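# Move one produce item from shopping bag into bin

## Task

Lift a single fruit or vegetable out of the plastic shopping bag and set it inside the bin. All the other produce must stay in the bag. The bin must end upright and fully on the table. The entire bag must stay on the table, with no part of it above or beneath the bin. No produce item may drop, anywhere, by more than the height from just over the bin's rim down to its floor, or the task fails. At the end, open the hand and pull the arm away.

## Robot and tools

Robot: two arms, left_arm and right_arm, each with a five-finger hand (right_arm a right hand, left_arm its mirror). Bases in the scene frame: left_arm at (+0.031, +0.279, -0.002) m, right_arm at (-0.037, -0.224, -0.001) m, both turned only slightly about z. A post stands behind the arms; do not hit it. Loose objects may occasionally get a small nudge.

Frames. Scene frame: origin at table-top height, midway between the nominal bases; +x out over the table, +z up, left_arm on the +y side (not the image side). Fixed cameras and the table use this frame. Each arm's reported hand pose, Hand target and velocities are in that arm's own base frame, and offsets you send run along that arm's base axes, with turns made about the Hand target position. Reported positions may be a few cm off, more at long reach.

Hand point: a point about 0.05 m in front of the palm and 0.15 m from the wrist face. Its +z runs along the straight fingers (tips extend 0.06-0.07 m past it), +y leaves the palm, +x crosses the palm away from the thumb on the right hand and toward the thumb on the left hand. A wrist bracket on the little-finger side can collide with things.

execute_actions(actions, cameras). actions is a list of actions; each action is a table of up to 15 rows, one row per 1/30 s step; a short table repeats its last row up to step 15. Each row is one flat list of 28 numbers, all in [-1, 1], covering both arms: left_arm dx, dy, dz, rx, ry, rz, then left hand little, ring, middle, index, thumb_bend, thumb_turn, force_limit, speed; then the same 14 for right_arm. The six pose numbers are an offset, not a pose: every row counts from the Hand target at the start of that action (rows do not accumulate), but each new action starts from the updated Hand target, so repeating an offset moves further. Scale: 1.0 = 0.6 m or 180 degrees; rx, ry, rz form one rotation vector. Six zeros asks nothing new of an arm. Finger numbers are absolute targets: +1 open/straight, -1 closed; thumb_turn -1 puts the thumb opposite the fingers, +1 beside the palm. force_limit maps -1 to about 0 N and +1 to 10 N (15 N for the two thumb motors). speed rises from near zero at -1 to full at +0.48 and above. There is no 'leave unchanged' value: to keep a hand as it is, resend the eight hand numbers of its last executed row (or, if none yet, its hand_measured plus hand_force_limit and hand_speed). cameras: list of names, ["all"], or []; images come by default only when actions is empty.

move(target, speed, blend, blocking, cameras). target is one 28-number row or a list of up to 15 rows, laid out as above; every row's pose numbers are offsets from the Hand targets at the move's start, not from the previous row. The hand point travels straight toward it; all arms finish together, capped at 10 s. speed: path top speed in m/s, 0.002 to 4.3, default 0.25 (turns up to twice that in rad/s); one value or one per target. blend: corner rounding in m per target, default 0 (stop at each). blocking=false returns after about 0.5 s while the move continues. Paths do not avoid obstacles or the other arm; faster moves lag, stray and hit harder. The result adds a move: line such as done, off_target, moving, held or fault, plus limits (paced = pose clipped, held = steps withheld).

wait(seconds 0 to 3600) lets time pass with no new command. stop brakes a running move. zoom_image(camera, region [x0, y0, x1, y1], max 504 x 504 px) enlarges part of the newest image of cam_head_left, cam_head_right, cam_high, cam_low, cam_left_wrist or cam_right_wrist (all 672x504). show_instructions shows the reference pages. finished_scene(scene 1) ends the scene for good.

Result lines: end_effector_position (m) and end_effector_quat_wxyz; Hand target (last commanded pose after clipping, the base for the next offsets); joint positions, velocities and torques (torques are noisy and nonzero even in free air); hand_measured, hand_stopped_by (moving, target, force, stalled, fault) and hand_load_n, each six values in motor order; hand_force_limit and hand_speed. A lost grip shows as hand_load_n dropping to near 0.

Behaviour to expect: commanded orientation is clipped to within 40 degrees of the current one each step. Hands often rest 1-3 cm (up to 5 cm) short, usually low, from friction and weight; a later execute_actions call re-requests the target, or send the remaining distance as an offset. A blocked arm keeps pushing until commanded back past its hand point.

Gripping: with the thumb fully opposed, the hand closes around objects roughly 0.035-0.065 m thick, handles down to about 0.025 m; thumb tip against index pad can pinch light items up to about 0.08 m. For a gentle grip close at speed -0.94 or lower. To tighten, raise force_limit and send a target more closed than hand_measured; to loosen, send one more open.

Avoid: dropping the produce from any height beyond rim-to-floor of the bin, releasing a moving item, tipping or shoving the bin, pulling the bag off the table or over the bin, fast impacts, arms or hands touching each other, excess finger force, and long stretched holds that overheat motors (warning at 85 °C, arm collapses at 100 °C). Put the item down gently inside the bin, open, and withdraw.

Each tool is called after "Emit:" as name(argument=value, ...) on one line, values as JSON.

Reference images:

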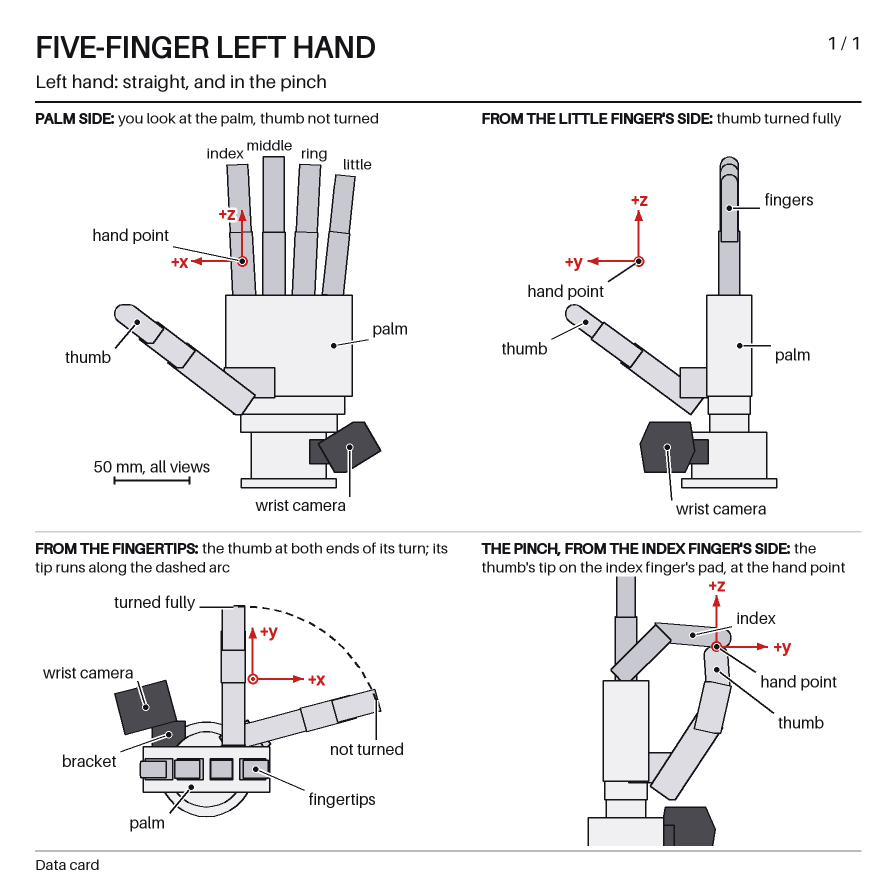

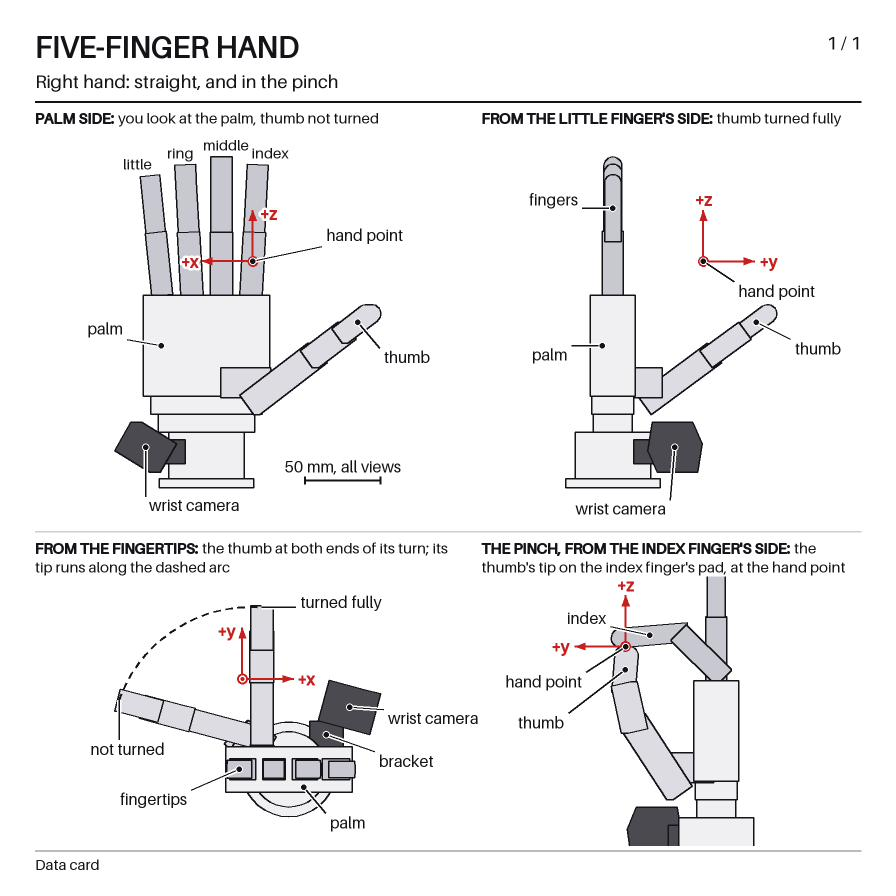

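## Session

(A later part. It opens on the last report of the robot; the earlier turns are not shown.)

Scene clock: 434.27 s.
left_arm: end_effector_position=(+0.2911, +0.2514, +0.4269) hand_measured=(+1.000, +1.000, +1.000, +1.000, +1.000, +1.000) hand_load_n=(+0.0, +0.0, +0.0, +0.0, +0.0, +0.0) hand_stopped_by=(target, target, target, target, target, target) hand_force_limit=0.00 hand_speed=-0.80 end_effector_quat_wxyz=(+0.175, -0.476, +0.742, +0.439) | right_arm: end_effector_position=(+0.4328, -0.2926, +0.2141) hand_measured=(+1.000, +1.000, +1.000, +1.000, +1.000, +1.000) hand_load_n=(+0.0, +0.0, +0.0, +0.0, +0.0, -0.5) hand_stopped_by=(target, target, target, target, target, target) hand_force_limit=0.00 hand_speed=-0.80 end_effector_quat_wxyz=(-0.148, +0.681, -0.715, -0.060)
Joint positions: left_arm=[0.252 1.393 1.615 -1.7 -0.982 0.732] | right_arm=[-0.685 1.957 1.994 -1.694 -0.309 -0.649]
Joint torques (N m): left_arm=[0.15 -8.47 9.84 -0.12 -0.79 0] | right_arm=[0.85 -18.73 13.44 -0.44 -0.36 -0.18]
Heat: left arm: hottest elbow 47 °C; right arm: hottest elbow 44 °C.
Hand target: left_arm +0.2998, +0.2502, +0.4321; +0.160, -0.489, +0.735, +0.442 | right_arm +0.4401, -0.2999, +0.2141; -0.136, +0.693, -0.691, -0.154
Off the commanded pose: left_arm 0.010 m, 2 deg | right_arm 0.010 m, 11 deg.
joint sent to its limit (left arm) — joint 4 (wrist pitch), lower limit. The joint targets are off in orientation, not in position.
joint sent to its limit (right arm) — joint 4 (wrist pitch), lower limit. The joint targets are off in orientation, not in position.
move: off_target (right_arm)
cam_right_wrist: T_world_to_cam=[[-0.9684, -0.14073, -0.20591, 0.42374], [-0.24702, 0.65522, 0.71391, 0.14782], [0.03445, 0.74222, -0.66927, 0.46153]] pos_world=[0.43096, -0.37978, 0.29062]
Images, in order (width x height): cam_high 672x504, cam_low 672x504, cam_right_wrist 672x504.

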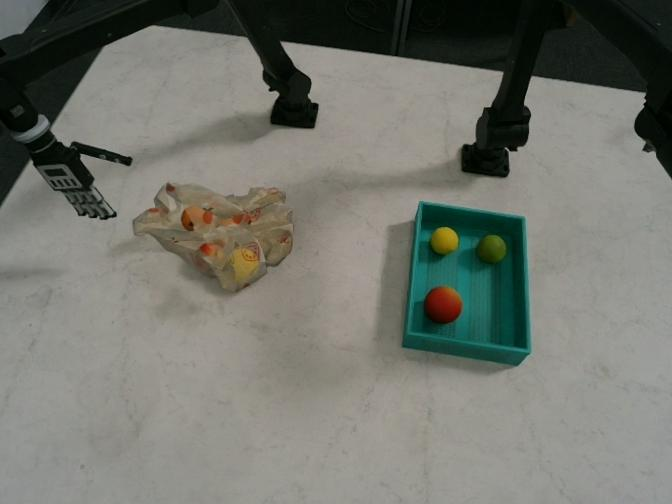

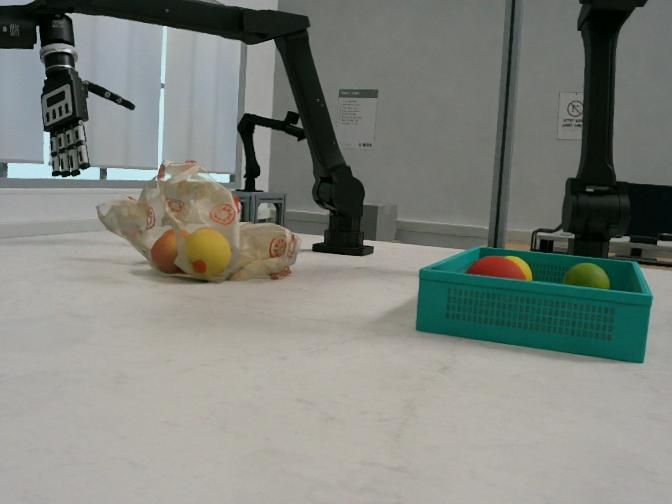

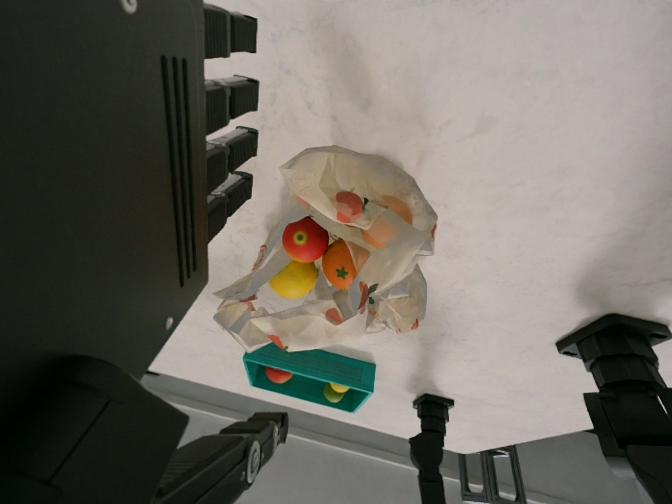

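Emit:
move(target=[[0,0,0,0,0,0, 1,1,1,1,1,1, 0, -0.8, -0.02, 0.122, 0.05, 0.030,-0.279,0.305, -1,-1,0.5,0.5,0.0,-1,0,-0.3]], speed=0.2, cameras=["cam_right_wrist","cam_low","cam_high","cam_head_right"])

Scene clock: 680.43 s.
left_arm: end_effector_position=(+0.2911, +0.2514, +0.4269) hand_measured=(+1.000, +1.000, +1.000, +1.000, +1.000, +1.000) hand_load_n=(+0.0, +0.0, +0.0, +0.0, +0.0, +0.0) hand_stopped_by=(target, target, target, target, target, target) hand_force_limit=0.00 hand_speed=-0.80 end_effector_quat_wxyz=(+0.175, -0.476, +0.742, +0.439) | right_arm: end_effector_position=(+0.4287, -0.2326, +0.2441) hand_measured=(-1.000, -1.000, +0.500, +0.500, +0.000, -1.000) hand_load_n=(+0.0, +0.0, +0.0, +0.0, +0.0, +0.0) hand_stopped_by=(target, target, target, target, target, target) hand_force_limit=0.00 hand_speed=-0.30 end_effector_quat_wxyz=(-0.328, +0.916, -0.204, +0.108)
Joint positions: left_arm=[0.252 1.393 1.615 -1.7 -0.982 0.732] | right_arm=[-0.65 1.708 1.734 -1.693 -0.7 -1.817]
Joint torques (N m): left_arm=[0.38 -8.53 9.96 0.03 -0.81 -0.04] | right_arm=[1.61 -17.67 9.5 -0.42 -0.61 -0.33]
Heat: left arm: hottest elbow 47 °C; right arm: hottest elbow 48 °C.
Hand target: left_arm +0.2998, +0.2502, +0.4321; +0.160, -0.489, +0.735, +0.442 | right_arm +0.4280, -0.2268, +0.2441; -0.352, +0.916, -0.179, +0.069
Off the commanded pose: left_arm 0.010 m, 2 deg | right_arm 0.006 m, 6 deg.
joint sent to its limit (left arm) — joint 4 (wrist pitch), lower limit. The joint targets are off in orientation, not in position.
joint sent to its limit (right arm) — joint 4 (wrist pitch), lower limit. The joint targets are off in orientation, not in position.
move: off_target (right_arm)
cam_right_wrist: T_world_to_cam=[[-0.0861, -0.76591, -0.63715, 0.01583], [-0.97491, -0.067, 0.21227, 0.35261], [-0.20527, 0.63944, -0.74093, 0.53353]] pos_world=[0.45464, -0.30541, 0.33054]
Images, in order (width x height): cam_head_right 672x504, cam_high 672x504, cam_low 672x504, cam_right_wrist 672x504.

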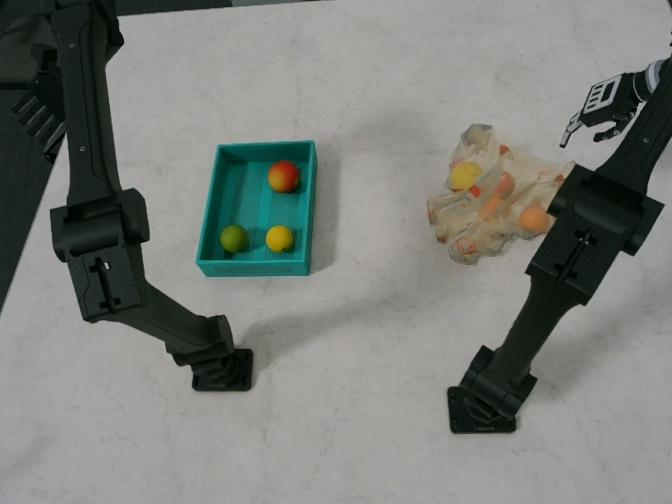

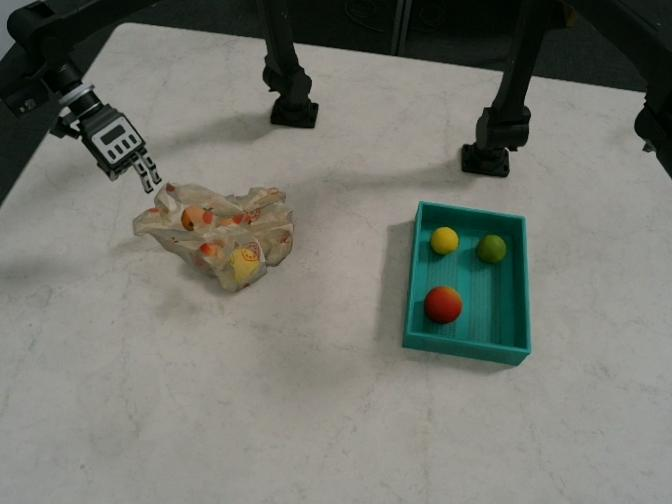

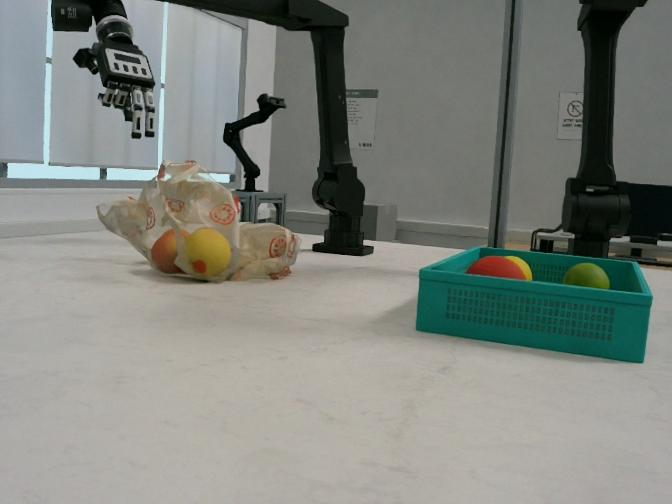

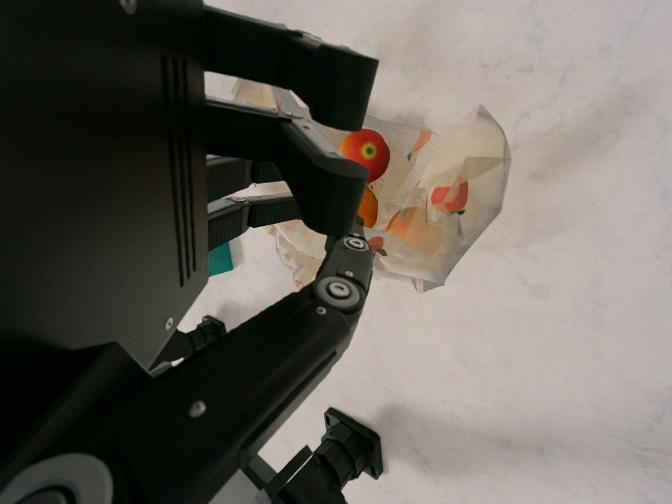

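Emit:
move(target=[[0,0,0,0,0,0, 1,1,1,1,1,1, 0, -0.8, 0.032, 0.078, -0.157, 0,0,0, -1,-1,0.5,0.5,0.0,-1,0,-0.3]], speed=0.12, cameras=["cam_right_wrist","cam_low","cam_high"])

Scene clock: 697.17 s.
left_arm: end_effector_position=(+0.2911, +0.2514, +0.4269) hand_measured=(+1.000, +1.000, +1.000, +1.000, +1.000, +1.000) hand_load_n=(+0.0, +0.0, +0.0, +0.0, +0.0, +0.0) hand_stopped_by=(target, target, target, target, target, target) hand_force_limit=0.00 hand_speed=-0.80 end_effector_quat_wxyz=(+0.175, -0.476, +0.742, +0.439) | right_arm: end_effector_position=(+0.4455, -0.1827, +0.1598) hand_measured=(-1.000, -1.000, +0.500, +0.500, +0.000, -1.000) hand_load_n=(+0.0, +0.0, +0.0, +0.0, +0.0, +0.0) hand_stopped_by=(target, target, target, target, target, target) hand_force_limit=0.00 hand_speed=-0.30 end_effector_quat_wxyz=(-0.348, +0.918, -0.171, +0.079)
Joint positions: left_arm=[0.252 1.393 1.615 -1.7 -0.982 0.732] | right_arm=[-0.552 1.733 1.537 -1.503 -0.72 -1.802]
Joint torques (N m): left_arm=[-0.15 -8.12 9.78 -0.16 -0.82 -0.02] | right_arm=[1.26 -15.56 9.51 0.06 -0.65 0.17]
Heat: left arm: hottest elbow 48 °C; right arm: hottest elbow 45 °C.
Hand target: left_arm +0.2998, +0.2502, +0.4321; +0.160, -0.489, +0.735, +0.442 | right_arm +0.4472, -0.1800, +0.1499; -0.352, +0.916, -0.179, +0.069
Off the commanded pose: left_arm 0.010 m, 2 deg | right_arm 0.010 m, 2 deg.
joint sent to its limit (left arm) — joint 4 (wrist pitch), lower limit. The joint targets are off in orientation, not in position.
move: done
cam_right_wrist: T_world_to_cam=[[-0.03758, -0.74614, -0.66472, -0.01172], [-0.96031, -0.15702, 0.23055, 0.3643], [-0.2764, 0.647, -0.71063, 0.47084]] pos_world=[0.47954, -0.25618, 0.24281]
Images, in order (width x height): cam_high 672x504, cam_low 672x504, cam_right_wrist 672x504.

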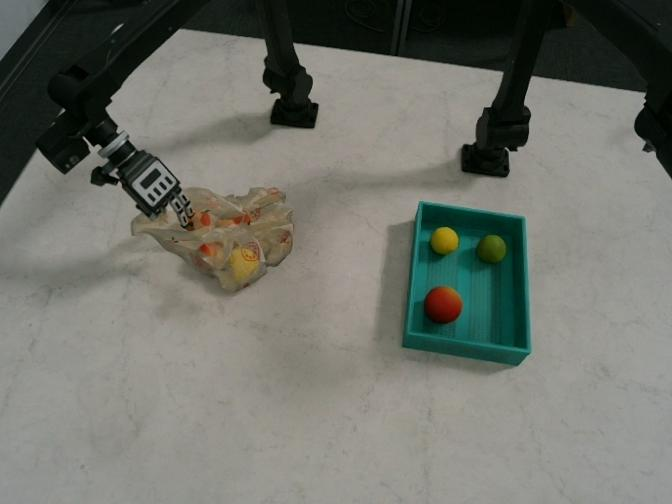

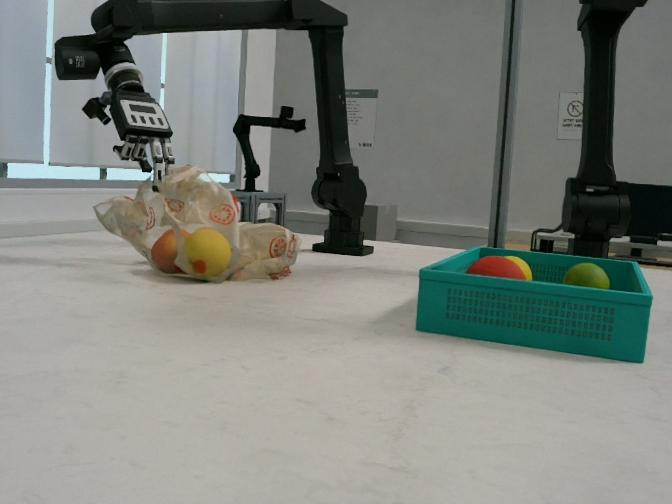

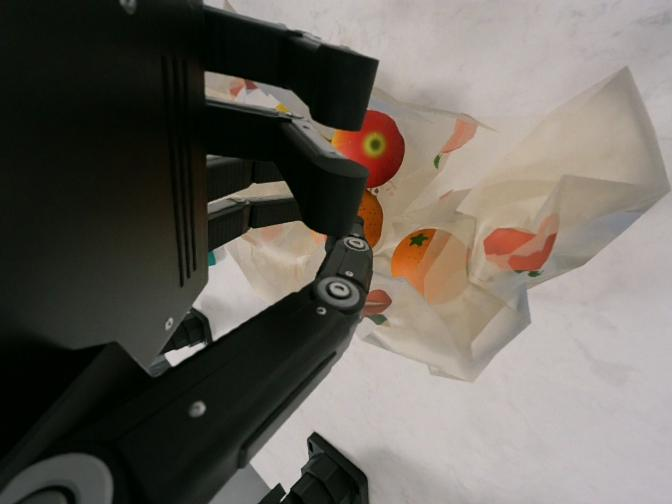

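Emit:
move(target=[[0,0,0,0,0,0, 1,1,1,1,1,1, 0, -0.8, 0.058, 0.113, -0.075, 0,0,0, -1,-1,0.5,0.5,0.0,-1,0,-0.3]], speed=0.1, cameras=["cam_right_wrist","cam_low","cam_high","cam_head_left"])

Scene clock: 713.23 s.
left_arm: end_effector_position=(+0.2911, +0.2514, +0.4269) hand_measured=(+1.000, +1.000, +1.000, +1.000, +1.000, +1.000) hand_load_n=(+0.0, +0.0, +0.0, +0.0, +0.0, +0.0) hand_stopped_by=(target, target, target, target, target, target) hand_force_limit=0.00 hand_speed=-0.80 end_effector_quat_wxyz=(+0.175, -0.476, +0.742, +0.439) | right_arm: end_effector_position=(+0.4829, -0.1146, +0.1190) hand_measured=(-1.000, -1.000, +0.500, +0.500, +0.000, -1.000) hand_load_n=(+0.0, +0.0, +0.0, +0.0, +0.0, +0.0) hand_stopped_by=(target, target, target, target, target, target) hand_force_limit=0.00 hand_speed=-0.30 end_effector_quat_wxyz=(-0.348, +0.919, -0.168, +0.083)
Joint positions: left_arm=[0.252 1.393 1.615 -1.7 -0.982 0.732] | right_arm=[-0.402 1.734 1.43 -1.256 -0.731 -1.607]
Joint torques (N m): left_arm=[0.26 -9.35 9.83 -0.05 -0.8 0.01] | right_arm=[1.03 -15.33 9.35 0.32 -0.66 0.11]
Heat: left arm: hottest elbow 48 °C; right arm: hottest elbow 44 °C.
Hand target: left_arm +0.2998, +0.2502, +0.4321; +0.160, -0.489, +0.735, +0.442 | right_arm +0.4821, -0.1121, +0.1051; -0.352, +0.916, -0.179, +0.069
Off the commanded pose: left_arm 0.010 m, 2 deg | right_arm 0.014 m, 2 deg.
joint sent to its limit (left arm) — joint 4 (wrist pitch), lower limit. The joint targets are off in orientation, not in position.
move: off_target (right_arm)
cam_right_wrist: T_world_to_cam=[[-0.02921, -0.74722, -0.66393, 0.00909], [-0.96185, -0.15973, 0.22209, 0.42178], [-0.272, 0.64509, -0.71405, 0.40621]] pos_world=[0.51645, -0.18788, 0.20242]
Images, in order (width x height): cam_head_left 672x504, cam_high 672x504, cam_low 672x504, cam_right_wrist 672x504.

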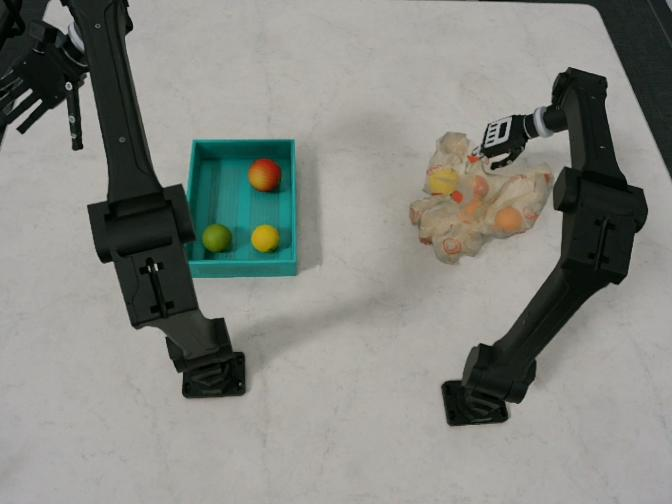

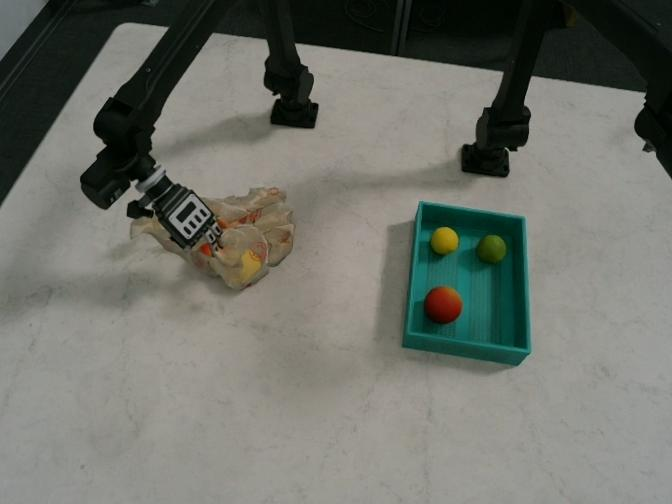

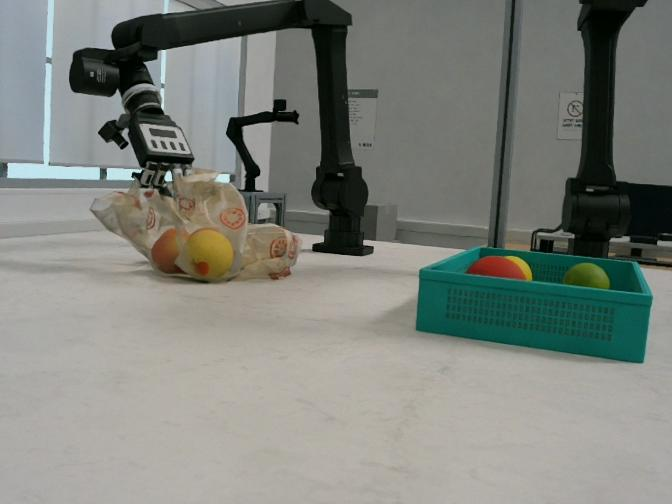

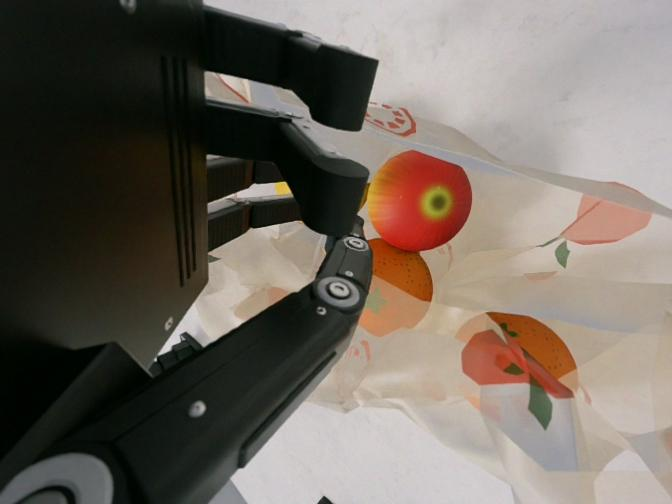

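Emit:
move(target=[[0,0,0,0,0,0, 1,1,1,1,1,1, 0, -0.8, 0.008, 0.002, -0.008, 0,0,0, -1,-1,0.6,0.6,1.0,-1,0,-0.3]], speed=0.05, cameras=["cam_right_wrist","cam_low"])

Scene clock: 802.10 s.
left_arm: end_effector_position=(+0.2911, +0.2514, +0.4269) hand_measured=(+1.000, +1.000, +1.000, +1.000, +1.000, +1.000) hand_load_n=(+0.0, +0.0, +0.0, +0.0, -0.5, +0.0) hand_stopped_by=(target, target, target, target, target, target) hand_force_limit=0.00 hand_speed=-0.80 end_effector_quat_wxyz=(+0.175, -0.476, +0.742, +0.439) | right_arm: end_effector_position=(+0.4854, -0.1151, +0.1126) hand_measured=(-1.000, -1.000, +0.600, +0.600, +1.000, -1.000) hand_load_n=(+0.0, +0.0, +0.0, -0.5, +0.0, +0.0) hand_stopped_by=(target, target, target, target, target, target) hand_force_limit=0.00 hand_speed=-0.30 end_effector_quat_wxyz=(-0.348, +0.918, -0.172, +0.081)
Joint positions: left_arm=[0.252 1.393 1.615 -1.7 -0.982 0.732] | right_arm=[-0.402 1.748 1.43 -1.243 -0.731 -1.597]
Joint torques (N m): left_arm=[-0.62 -8.59 10.02 -0.09 -0.85 -0.05] | right_arm=[1.44 -15.5 9.7 0.32 -0.65 0.12]
Heat: left arm: hottest elbow 48 °C; right arm: hottest elbow 41 °C.
Hand target: left_arm +0.2998, +0.2502, +0.4321; +0.160, -0.489, +0.735, +0.442 | right_arm +0.4869, -0.1110, +0.1001; -0.352, +0.916, -0.179, +0.069
Off the commanded pose: left_arm 0.010 m, 2 deg | right_arm 0.013 m, 2 deg.
joint sent to its limit (left arm) — joint 4 (wrist pitch), lower limit. The joint targets are off in orientation, not in position.
move: off_target (right_arm)
cam_right_wrist: T_world_to_cam=[[-0.03764, -0.74527, -0.6657, 0.00906], [-0.96147, -0.15452, 0.22735, 0.4254], [-0.27231, 0.64861, -0.71074, 0.40281]] pos_world=[0.51904, -0.18878, 0.19561]
Images, in order (width x height): cam_low 672x504, cam_right_wrist 672x504.

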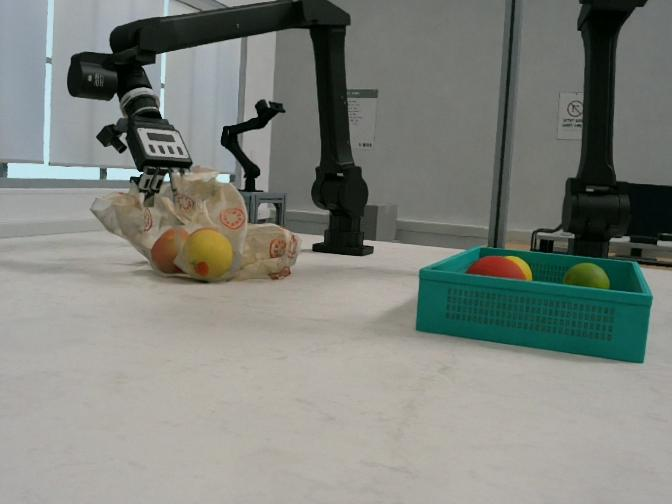

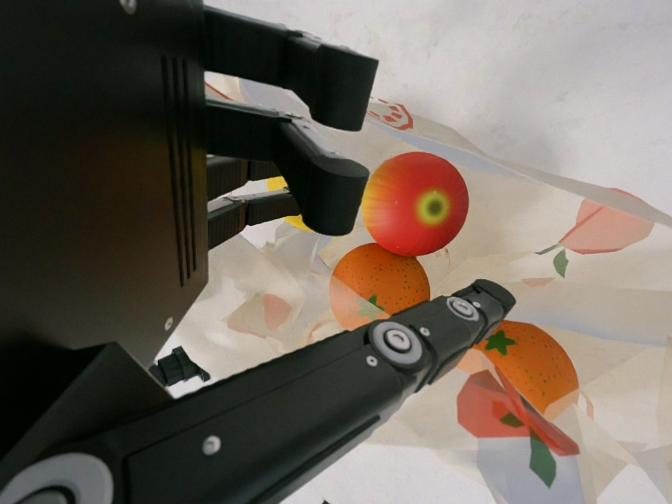

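Emit:
move(target=[[0,0,0,0,0,0, 1,1,1,1,1,1, 0, -0.8, 0.005, 0.002, -0.068, 0,0,0, -1,-1,0.6,0.6,1.0,-1,0,-0.3]], speed=0.06, cameras=["cam_right_wrist","cam_low", "cam_head_left"])

Scene clock: 815.07 s.
left_arm: end_effector_position=(+0.2911, +0.2514, +0.4269) hand_measured=(+1.000, +1.000, +1.000, +1.000, +1.000, +1.000) hand_load_n=(+0.5, +0.0, +0.0, +0.0, +0.0, +0.0) hand_stopped_by=(target, target, target, target, target, target) hand_force_limit=0.00 hand_speed=-0.80 end_effector_quat_wxyz=(+0.175, -0.476, +0.742, +0.439) | right_arm: end_effector_position=(+0.4929, -0.1155, +0.0822) hand_measured=(-1.000, -1.000, +0.600, +0.600, +1.000, -1.000) hand_load_n=(+0.0, +0.0, +0.5, -0.5, +0.0, +0.0) hand_stopped_by=(target, target, target, target, target, target) hand_force_limit=0.00 hand_speed=-0.30 end_effector_quat_wxyz=(-0.349, +0.917, -0.171, +0.089)
Joint positions: left_arm=[0.252 1.393 1.615 -1.7 -0.982 0.732] | right_arm=[-0.399 1.781 1.391 -1.149 -0.737 -1.588]
Joint torques (N m): left_arm=[-0.26 -8.76 9.83 -0.13 -0.86 0] | right_arm=[1.55 -14.8 8.44 0.4 -0.44 0.08]
Heat: left arm: hottest elbow 48 °C; right arm: hottest elbow 41 °C.
Hand target: left_arm +0.2998, +0.2502, +0.4321; +0.160, -0.489, +0.735, +0.442 | right_arm +0.4899, -0.1098, +0.0592; -0.352, +0.916, -0.179, +0.069
Off the commanded pose: left_arm 0.010 m, 2 deg | right_arm 0.024 m, 3 deg.
joint sent to its limit (left arm) — joint 4 (wrist pitch), lower limit. The joint targets are off in orientation, not in position.
move: off_target (right_arm)
cam_right_wrist: T_world_to_cam=[[-0.02989, -0.74552, -0.66581, -0.01494], [-0.96573, -0.15027, 0.21161, 0.44335], [-0.25781, 0.64932, -0.71548, 0.37681]] pos_world=[0.52485, -0.18919, 0.16583]
Images, in order (width x height): cam_head_left 672x504, cam_low 672x504, cam_right_wrist 672x504.

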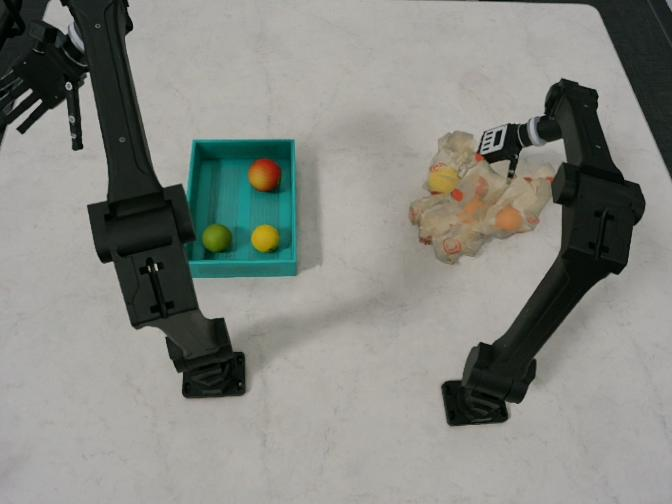

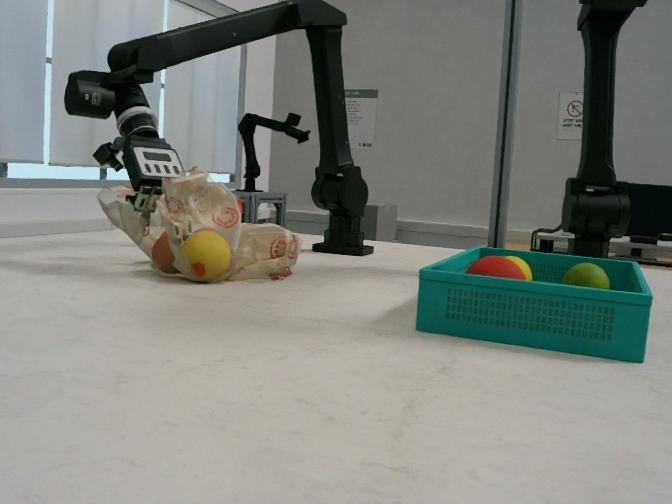

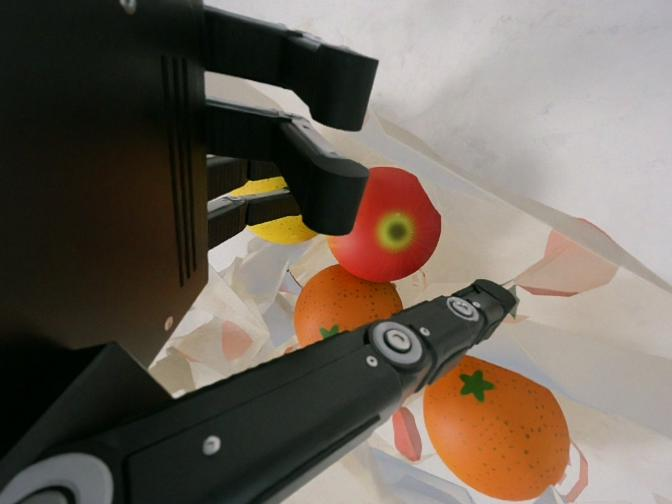

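Emit:
move(target=[[0,0,0,0,0,0, 1,1,1,1,1,1, 0, -0.8, -0.004, 0.004, -0.04, 0,0,0, -1,-1,0.6,0.6,1.0,-1,0,-0.3]], speed=0.05, cameras=["cam_right_wrist","cam_low"])

Scene clock: 830.80 s.
left_arm: end_effector_position=(+0.2911, +0.2514, +0.4269) hand_measured=(+1.000, +1.000, +1.000, +1.000, +1.000, +1.000) hand_load_n=(+0.0, +0.0, +0.0, +0.0, +0.0, +0.0) hand_stopped_by=(target, target, target, target, target, target) hand_force_limit=0.00 hand_speed=-0.80 end_effector_quat_wxyz=(+0.175, -0.476, +0.742, +0.439) | right_arm: end_effector_position=(+0.4899, -0.1129, +0.0517) hand_measured=(-1.000, -1.000, +0.600, +0.600, +1.000, -1.000) hand_load_n=(-0.5, +0.0, +0.0, +0.0, +0.0, +0.0) hand_stopped_by=(target, target, target, target, target, target) hand_force_limit=0.00 hand_speed=-0.30 end_effector_quat_wxyz=(-0.350, +0.917, -0.173, +0.085)
Joint positions: left_arm=[0.252 1.393 1.615 -1.7 -0.982 0.732] | right_arm=[-0.397 1.81 1.345 -1.08 -0.737 -1.584]
Joint torques (N m): left_arm=[0.26 -9.05 9.94 -0.12 -0.82 -0.05] | right_arm=[1.55 -15.79 8.77 0.38 -0.43 0.06]
Heat: left arm: hottest elbow 48 °C; right arm: hottest elbow 41 °C.
Hand target: left_arm +0.2998, +0.2502, +0.4321; +0.160, -0.489, +0.735, +0.442 | right_arm +0.4874, -0.1074, +0.0354; -0.352, +0.916, -0.179, +0.069
Off the commanded pose: left_arm 0.010 m, 2 deg | right_arm 0.018 m, 2 deg.
joint sent to its limit (left arm) — joint 4 (wrist pitch), lower limit. The joint targets are off in orientation, not in position.
move: off_target (right_arm)
cam_right_wrist: T_world_to_cam=[[-0.03669, -0.74281, -0.6685, -0.02966], [-0.96385, -0.15035, 0.21997, 0.44591], [-0.2639, 0.6524, -0.71044, 0.3556]] pos_world=[0.52255, -0.18699, 0.13472]
Images, in order (width x height): cam_low 672x504, cam_right_wrist 672x504.

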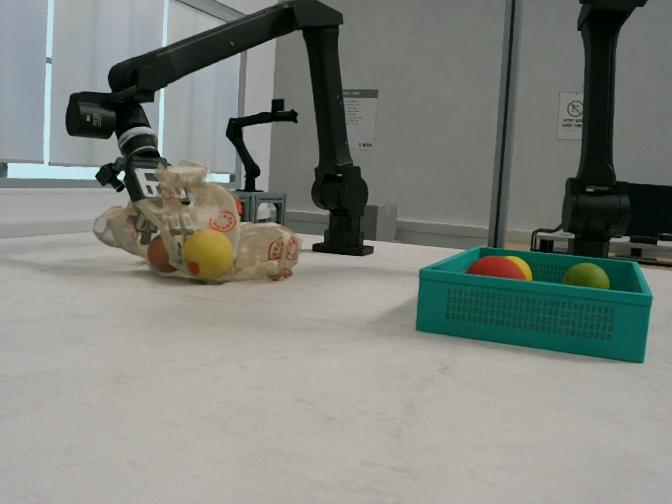

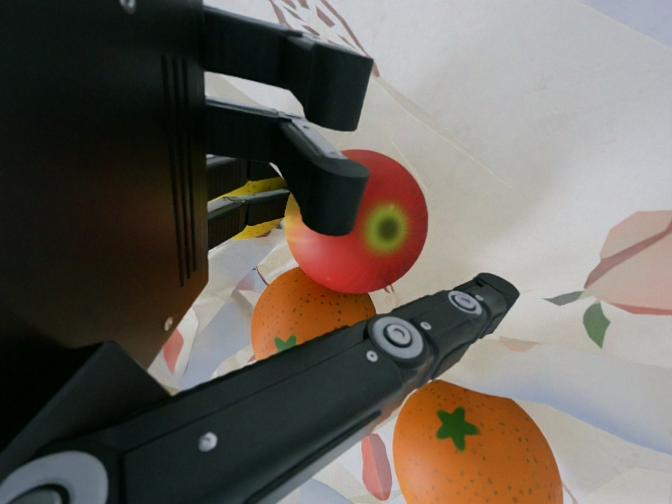

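Emit:
move(target=[[0,0,0,0,0,0, 1,1,1,1,1,1, 0, -0.8, 0.002, 0.0, -0.02, 0,0,0, -1,-1,0.6,0.6,1.0,-1,0,-0.3]], speed=0.05, cameras=["cam_right_wrist"])

Scene clock: 846.73 s.
left_arm: end_effector_position=(+0.2911, +0.2514, +0.4269) hand_measured=(+1.000, +1.000, +1.000, +1.000, +1.000, +1.000) hand_load_n=(+0.0, +0.0, +0.0, +0.0, +0.0, +0.0) hand_stopped_by=(target, target, target, target, target, target) hand_force_limit=0.00 hand_speed=-0.80 end_effector_quat_wxyz=(+0.175, -0.476, +0.742, +0.439) | right_arm: end_effector_position=(+0.4936, -0.1135, +0.0461) hand_measured=(-1.000, -1.000, +0.600, +0.600, +1.000, -1.000) hand_load_n=(-0.5, +0.0, +0.0, +0.5, +0.0, -0.5) hand_stopped_by=(target, target, target, target, target, target) hand_force_limit=0.00 hand_speed=-0.30 end_effector_quat_wxyz=(-0.349, +0.917, -0.171, +0.091)
Joint positions: left_arm=[0.252 1.393 1.615 -1.7 -0.982 0.732] | right_arm=[-0.396 1.818 1.34 -1.055 -0.738 -1.584]
Joint torques (N m): left_arm=[0.09 -8.76 9.87 -0.06 -0.82 -0.02] | right_arm=[1.55 -15.33 8.2 0.46 -0.4 0.07]
Heat: left arm: hottest elbow 48 °C; right arm: hottest elbow 42 °C.
Hand target: left_arm +0.2998, +0.2502, +0.4321; +0.160, -0.489, +0.735, +0.442 | right_arm +0.4887, -0.1074, +0.0233; -0.352, +0.916, -0.179, +0.069
Off the commanded pose: left_arm 0.010 m, 2 deg | right_arm 0.024 m, 3 deg.
joint sent to its limit (left arm) — joint 4 (wrist pitch), lower limit. The joint targets are off in orientation, not in position.
move: off_target (right_arm)
cam_right_wrist: T_world_to_cam=[[-0.02751, -0.74554, -0.6659, -0.03872], [-0.96634, -0.15064, 0.20858, 0.45228], [-0.25581, 0.64922, -0.71629, 0.34896]] pos_world=[0.52526, -0.18729, 0.12983]

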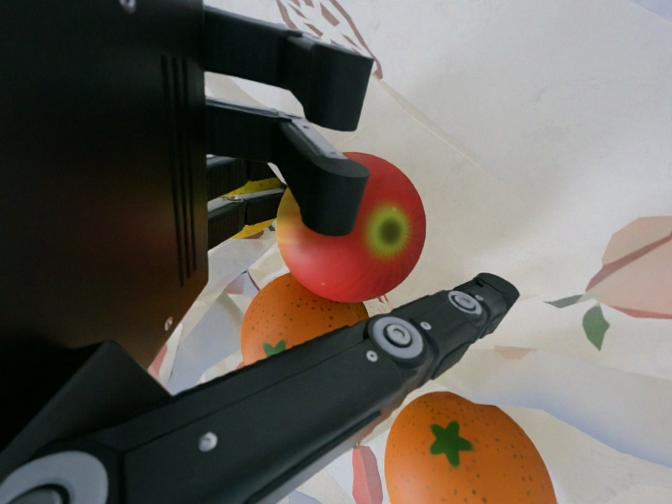

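Emit:
move(target=[[0,0,0,0,0,0, 1,1,1,1,1,1, 0, -0.8, 0, 0, 0, 0,0,0, -1,-1,0.35,0.35,0.1,-1,-0.4,-0.9]], speed=0.05, cameras=["cam_right_wrist","cam_low"])

Scene clock: 862.23 s.
left_arm: end_effector_position=(+0.2911, +0.2514, +0.4269) hand_measured=(+1.000, +1.000, +1.000, +1.000, +1.000, +1.000) hand_load_n=(+0.0, +0.0, +0.0, +0.0, +0.0, +0.0) hand_stopped_by=(target, target, target, target, target, target) hand_force_limit=0.00 hand_speed=-0.80 end_effector_quat_wxyz=(+0.175, -0.476, +0.742, +0.439) | right_arm: end_effector_position=(+0.4948, -0.1107, +0.0449) hand_measured=(-1.000, -1.000, +0.350, +0.350, +0.720, -1.000) hand_load_n=(+0.0, +0.0, +3.5, +0.5, +4.0, +0.0) hand_stopped_by=(target, target, target, target, force, target) hand_force_limit=-0.40 hand_speed=-0.90 end_effector_quat_wxyz=(-0.351, +0.917, -0.169, +0.090)
Joint positions: left_arm=[0.252 1.393 1.615 -1.7 -0.982 0.732] | right_arm=[-0.391 1.821 1.34 -1.052 -0.741 -1.583]
Joint torques (N m): left_arm=[0.56 -8.41 9.77 -0.14 -0.84 -0.01] | right_arm=[1.14 -15.15 8.27 0.35 -0.28 0.06]
Heat: left arm: hottest elbow 48 °C; right arm: hottest elbow 42 °C.
Hand target: left_arm +0.2998, +0.2502, +0.4321; +0.160, -0.489, +0.735, +0.442 | right_arm +0.4886, -0.1074, +0.0234; -0.352, +0.916, -0.179, +0.069
Off the commanded pose: left_arm 0.010 m, 2 deg | right_arm 0.023 m, 3 deg.
joint sent to its limit (left arm) — joint 4 (wrist pitch), lower limit. The joint targets are off in orientation, not in position.
move: done
cam_right_wrist: T_world_to_cam=[[-0.02411, -0.74351, -0.66829, -0.03877], [-0.96579, -0.15534, 0.20767, 0.45341], [-0.25822, 0.65043, -0.71433, 0.34775]] pos_world=[0.52676, -0.18458, 0.12833]
Images, in order (width x height): cam_low 672x504, cam_right_wrist 672x504.

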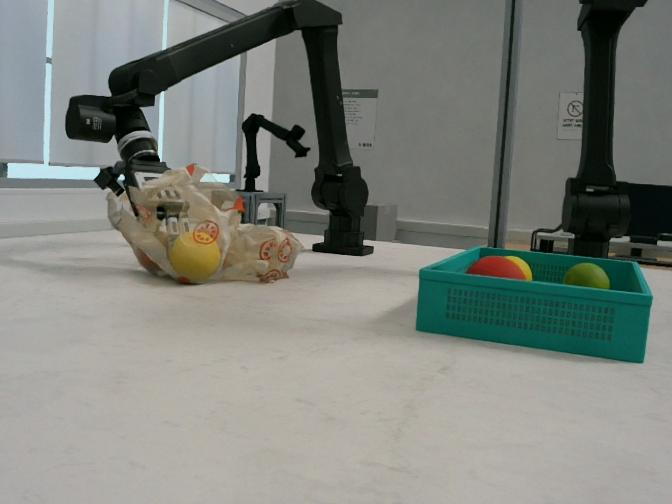

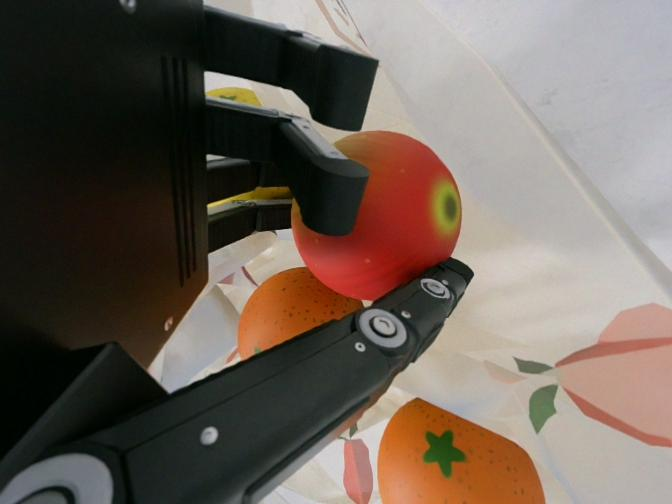

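Emit:
move(target=[[0,0,0,0,0,0, 1,1,1,1,1,1, 0, -0.8, 0, 0, 0, 0,0,0, -1,-1,0.35,0.1,0.1,-1,-0.4,-0.9]], speed=0.05, cameras=["cam_right_wrist"])

Scene clock: 884.80 s.
left_arm: end_effector_position=(+0.2911, +0.2514, +0.4269) hand_measured=(+1.000, +1.000, +1.000, +1.000, +1.000, +1.000) hand_load_n=(+0.0, +0.0, +0.0, +0.0, +0.0, +0.0) hand_stopped_by=(target, target, target, target, target, target) hand_force_limit=0.00 hand_speed=-0.80 end_effector_quat_wxyz=(+0.175, -0.476, +0.742, +0.439) | right_arm: end_effector_position=(+0.4947, -0.1108, +0.0448) hand_measured=(-1.000, -1.000, +0.350, +0.128, +0.720, -1.000) hand_load_n=(+0.0, +0.0, +2.0, +3.0, +4.5, +0.0) hand_stopped_by=(target, target, target, force, force, target) hand_force_limit=-0.40 hand_speed=-0.90 end_effector_quat_wxyz=(-0.351, +0.917, -0.169, +0.090)
Joint positions: left_arm=[0.252 1.393 1.615 -1.7 -0.982 0.732] | right_arm=[-0.391 1.821 1.34 -1.052 -0.741 -1.583]
Joint torques (N m): left_arm=[0.56 -8.76 9.69 -0.16 -0.81 -0.03] | right_arm=[1.2 -15.15 8.24 0.34 -0.3 0.06]
Heat: left arm: hottest elbow 48 °C; right arm: hottest elbow 41 °C.
Hand target: left_arm +0.2998, +0.2502, +0.4321; +0.160, -0.489, +0.735, +0.442 | right_arm +0.4887, -0.1074, +0.0234; -0.352, +0.916, -0.179, +0.069
Off the commanded pose: left_arm 0.010 m, 2 deg | right_arm 0.023 m, 3 deg.
joint sent to its limit (left arm) — joint 4 (wrist pitch), lower limit. The joint targets are off in orientation, not in position.
move: done
cam_right_wrist: T_world_to_cam=[[-0.02418, -0.74372, -0.66806, -0.03888], [-0.96576, -0.15529, 0.20783, 0.45328], [-0.25831, 0.65021, -0.7145, 0.34781]] pos_world=[0.52666, -0.18468, 0.12833]

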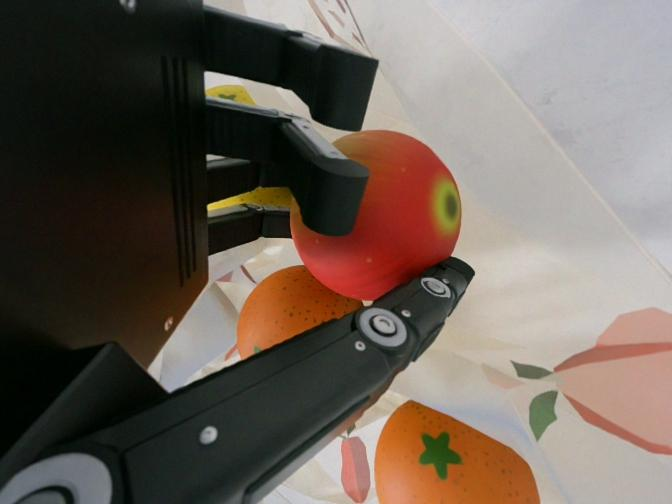

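Emit:
move(target=[[0,0,0,0,0,0, 1,1,1,1,1,1, 0, -0.8, 0, -0.015, 0.17, 0,0,0, -1,-1,0.35,0.1,0.1,-1,-0.4,-0.9]], speed=0.08, cameras=["cam_right_wrist","cam_low","cam_high","cam_head_right"])

Scene clock: 905.50 s.
left_arm: end_effector_position=(+0.2911, +0.2514, +0.4269) hand_measured=(+1.000, +1.000, +1.000, +1.000, +1.000, +1.000) hand_load_n=(+0.0, +0.0, +0.0, +0.0, +0.0, +0.0) hand_stopped_by=(target, target, target, target, target, target) hand_force_limit=0.00 hand_speed=-0.80 end_effector_quat_wxyz=(+0.175, -0.476, +0.742, +0.439) | right_arm: end_effector_position=(+0.4787, -0.1070, +0.1118) hand_measured=(-1.000, -1.000, +0.350, +0.128, +0.720, -1.000) hand_load_n=(+0.0, +0.0, +0.0, +3.5, +3.0, -0.5) hand_stopped_by=(target, target, target, force, force, target) hand_force_limit=-0.40 hand_speed=-0.90 end_effector_quat_wxyz=(-0.356, +0.914, -0.185, +0.052)
Joint positions: left_arm=[0.252 1.393 1.615 -1.7 -0.982 0.732] | right_arm=[-0.394 1.767 1.448 -1.297 -0.735 -1.583]
Joint torques (N m): left_arm=[0.38 -8.82 9.91 -0.1 -0.81 -0.04] | right_arm=[0.21 -18.55 12.82 -0.36 -0.49 -0.16]
Heat: left arm: hottest elbow 48 °C; right arm: hottest elbow 41 °C.
Hand target: left_arm +0.2998, +0.2502, +0.4321; +0.160, -0.489, +0.735, +0.442 | right_arm +0.4886, -0.1163, +0.1253; -0.352, +0.916, -0.179, +0.069
Off the commanded pose: left_arm 0.010 m, 2 deg | right_arm 0.019 m, 2 deg.
joint sent to its limit (left arm) — joint 4 (wrist pitch), lower limit. The joint targets are off in orientation, not in position.
move: off_target (right_arm)
cam_right_wrist: T_world_to_cam=[[-0.08049, -0.72519, -0.68383, 0.039], [-0.94687, -0.1587, 0.27974, 0.40704], [-0.31139, 0.67001, -0.67388, 0.41214]] pos_world=[0.51689, -0.18326, 0.19054]
Images, in order (width x height): cam_head_right 672x504, cam_high 672x504, cam_low 672x504, cam_right_wrist 672x504.

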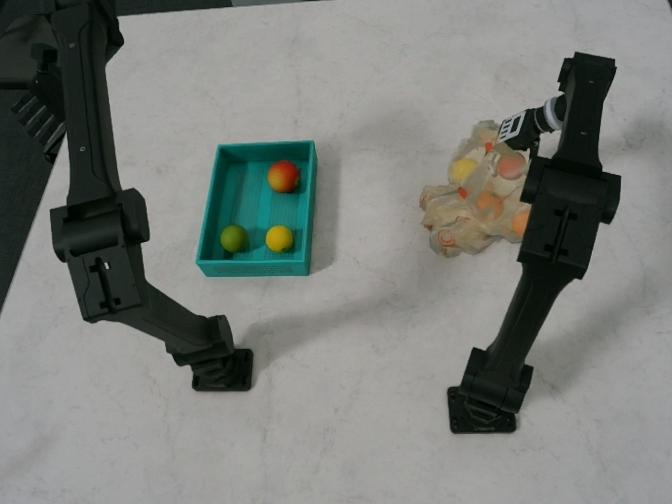

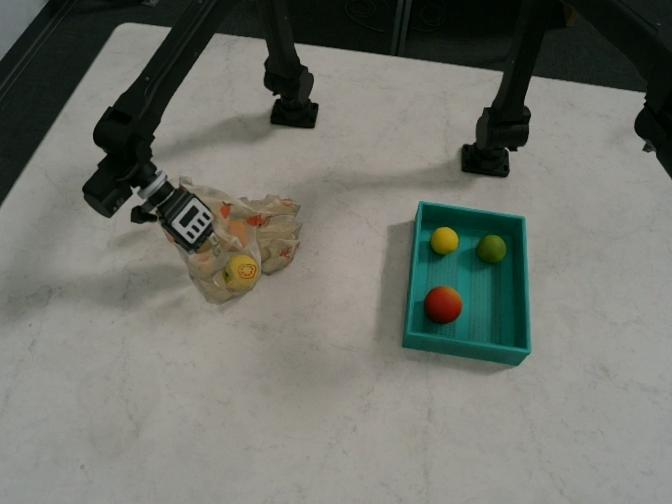

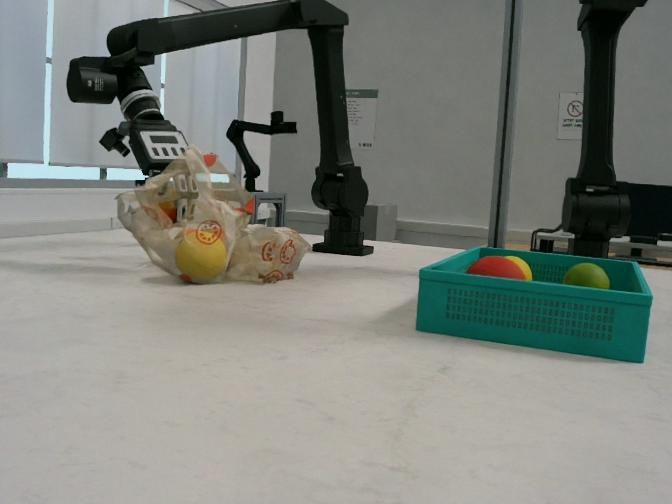

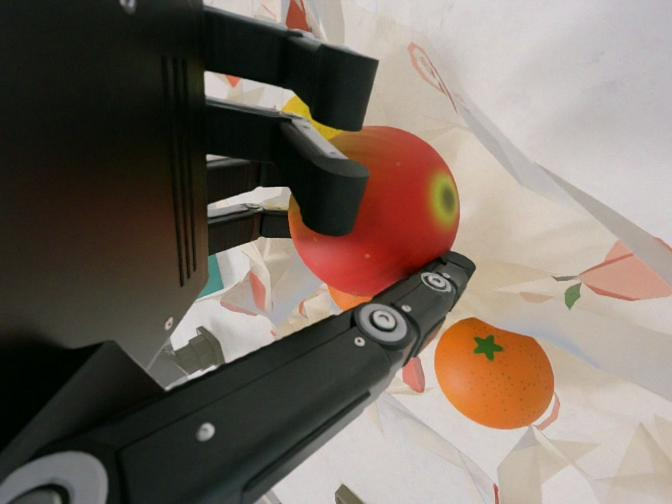

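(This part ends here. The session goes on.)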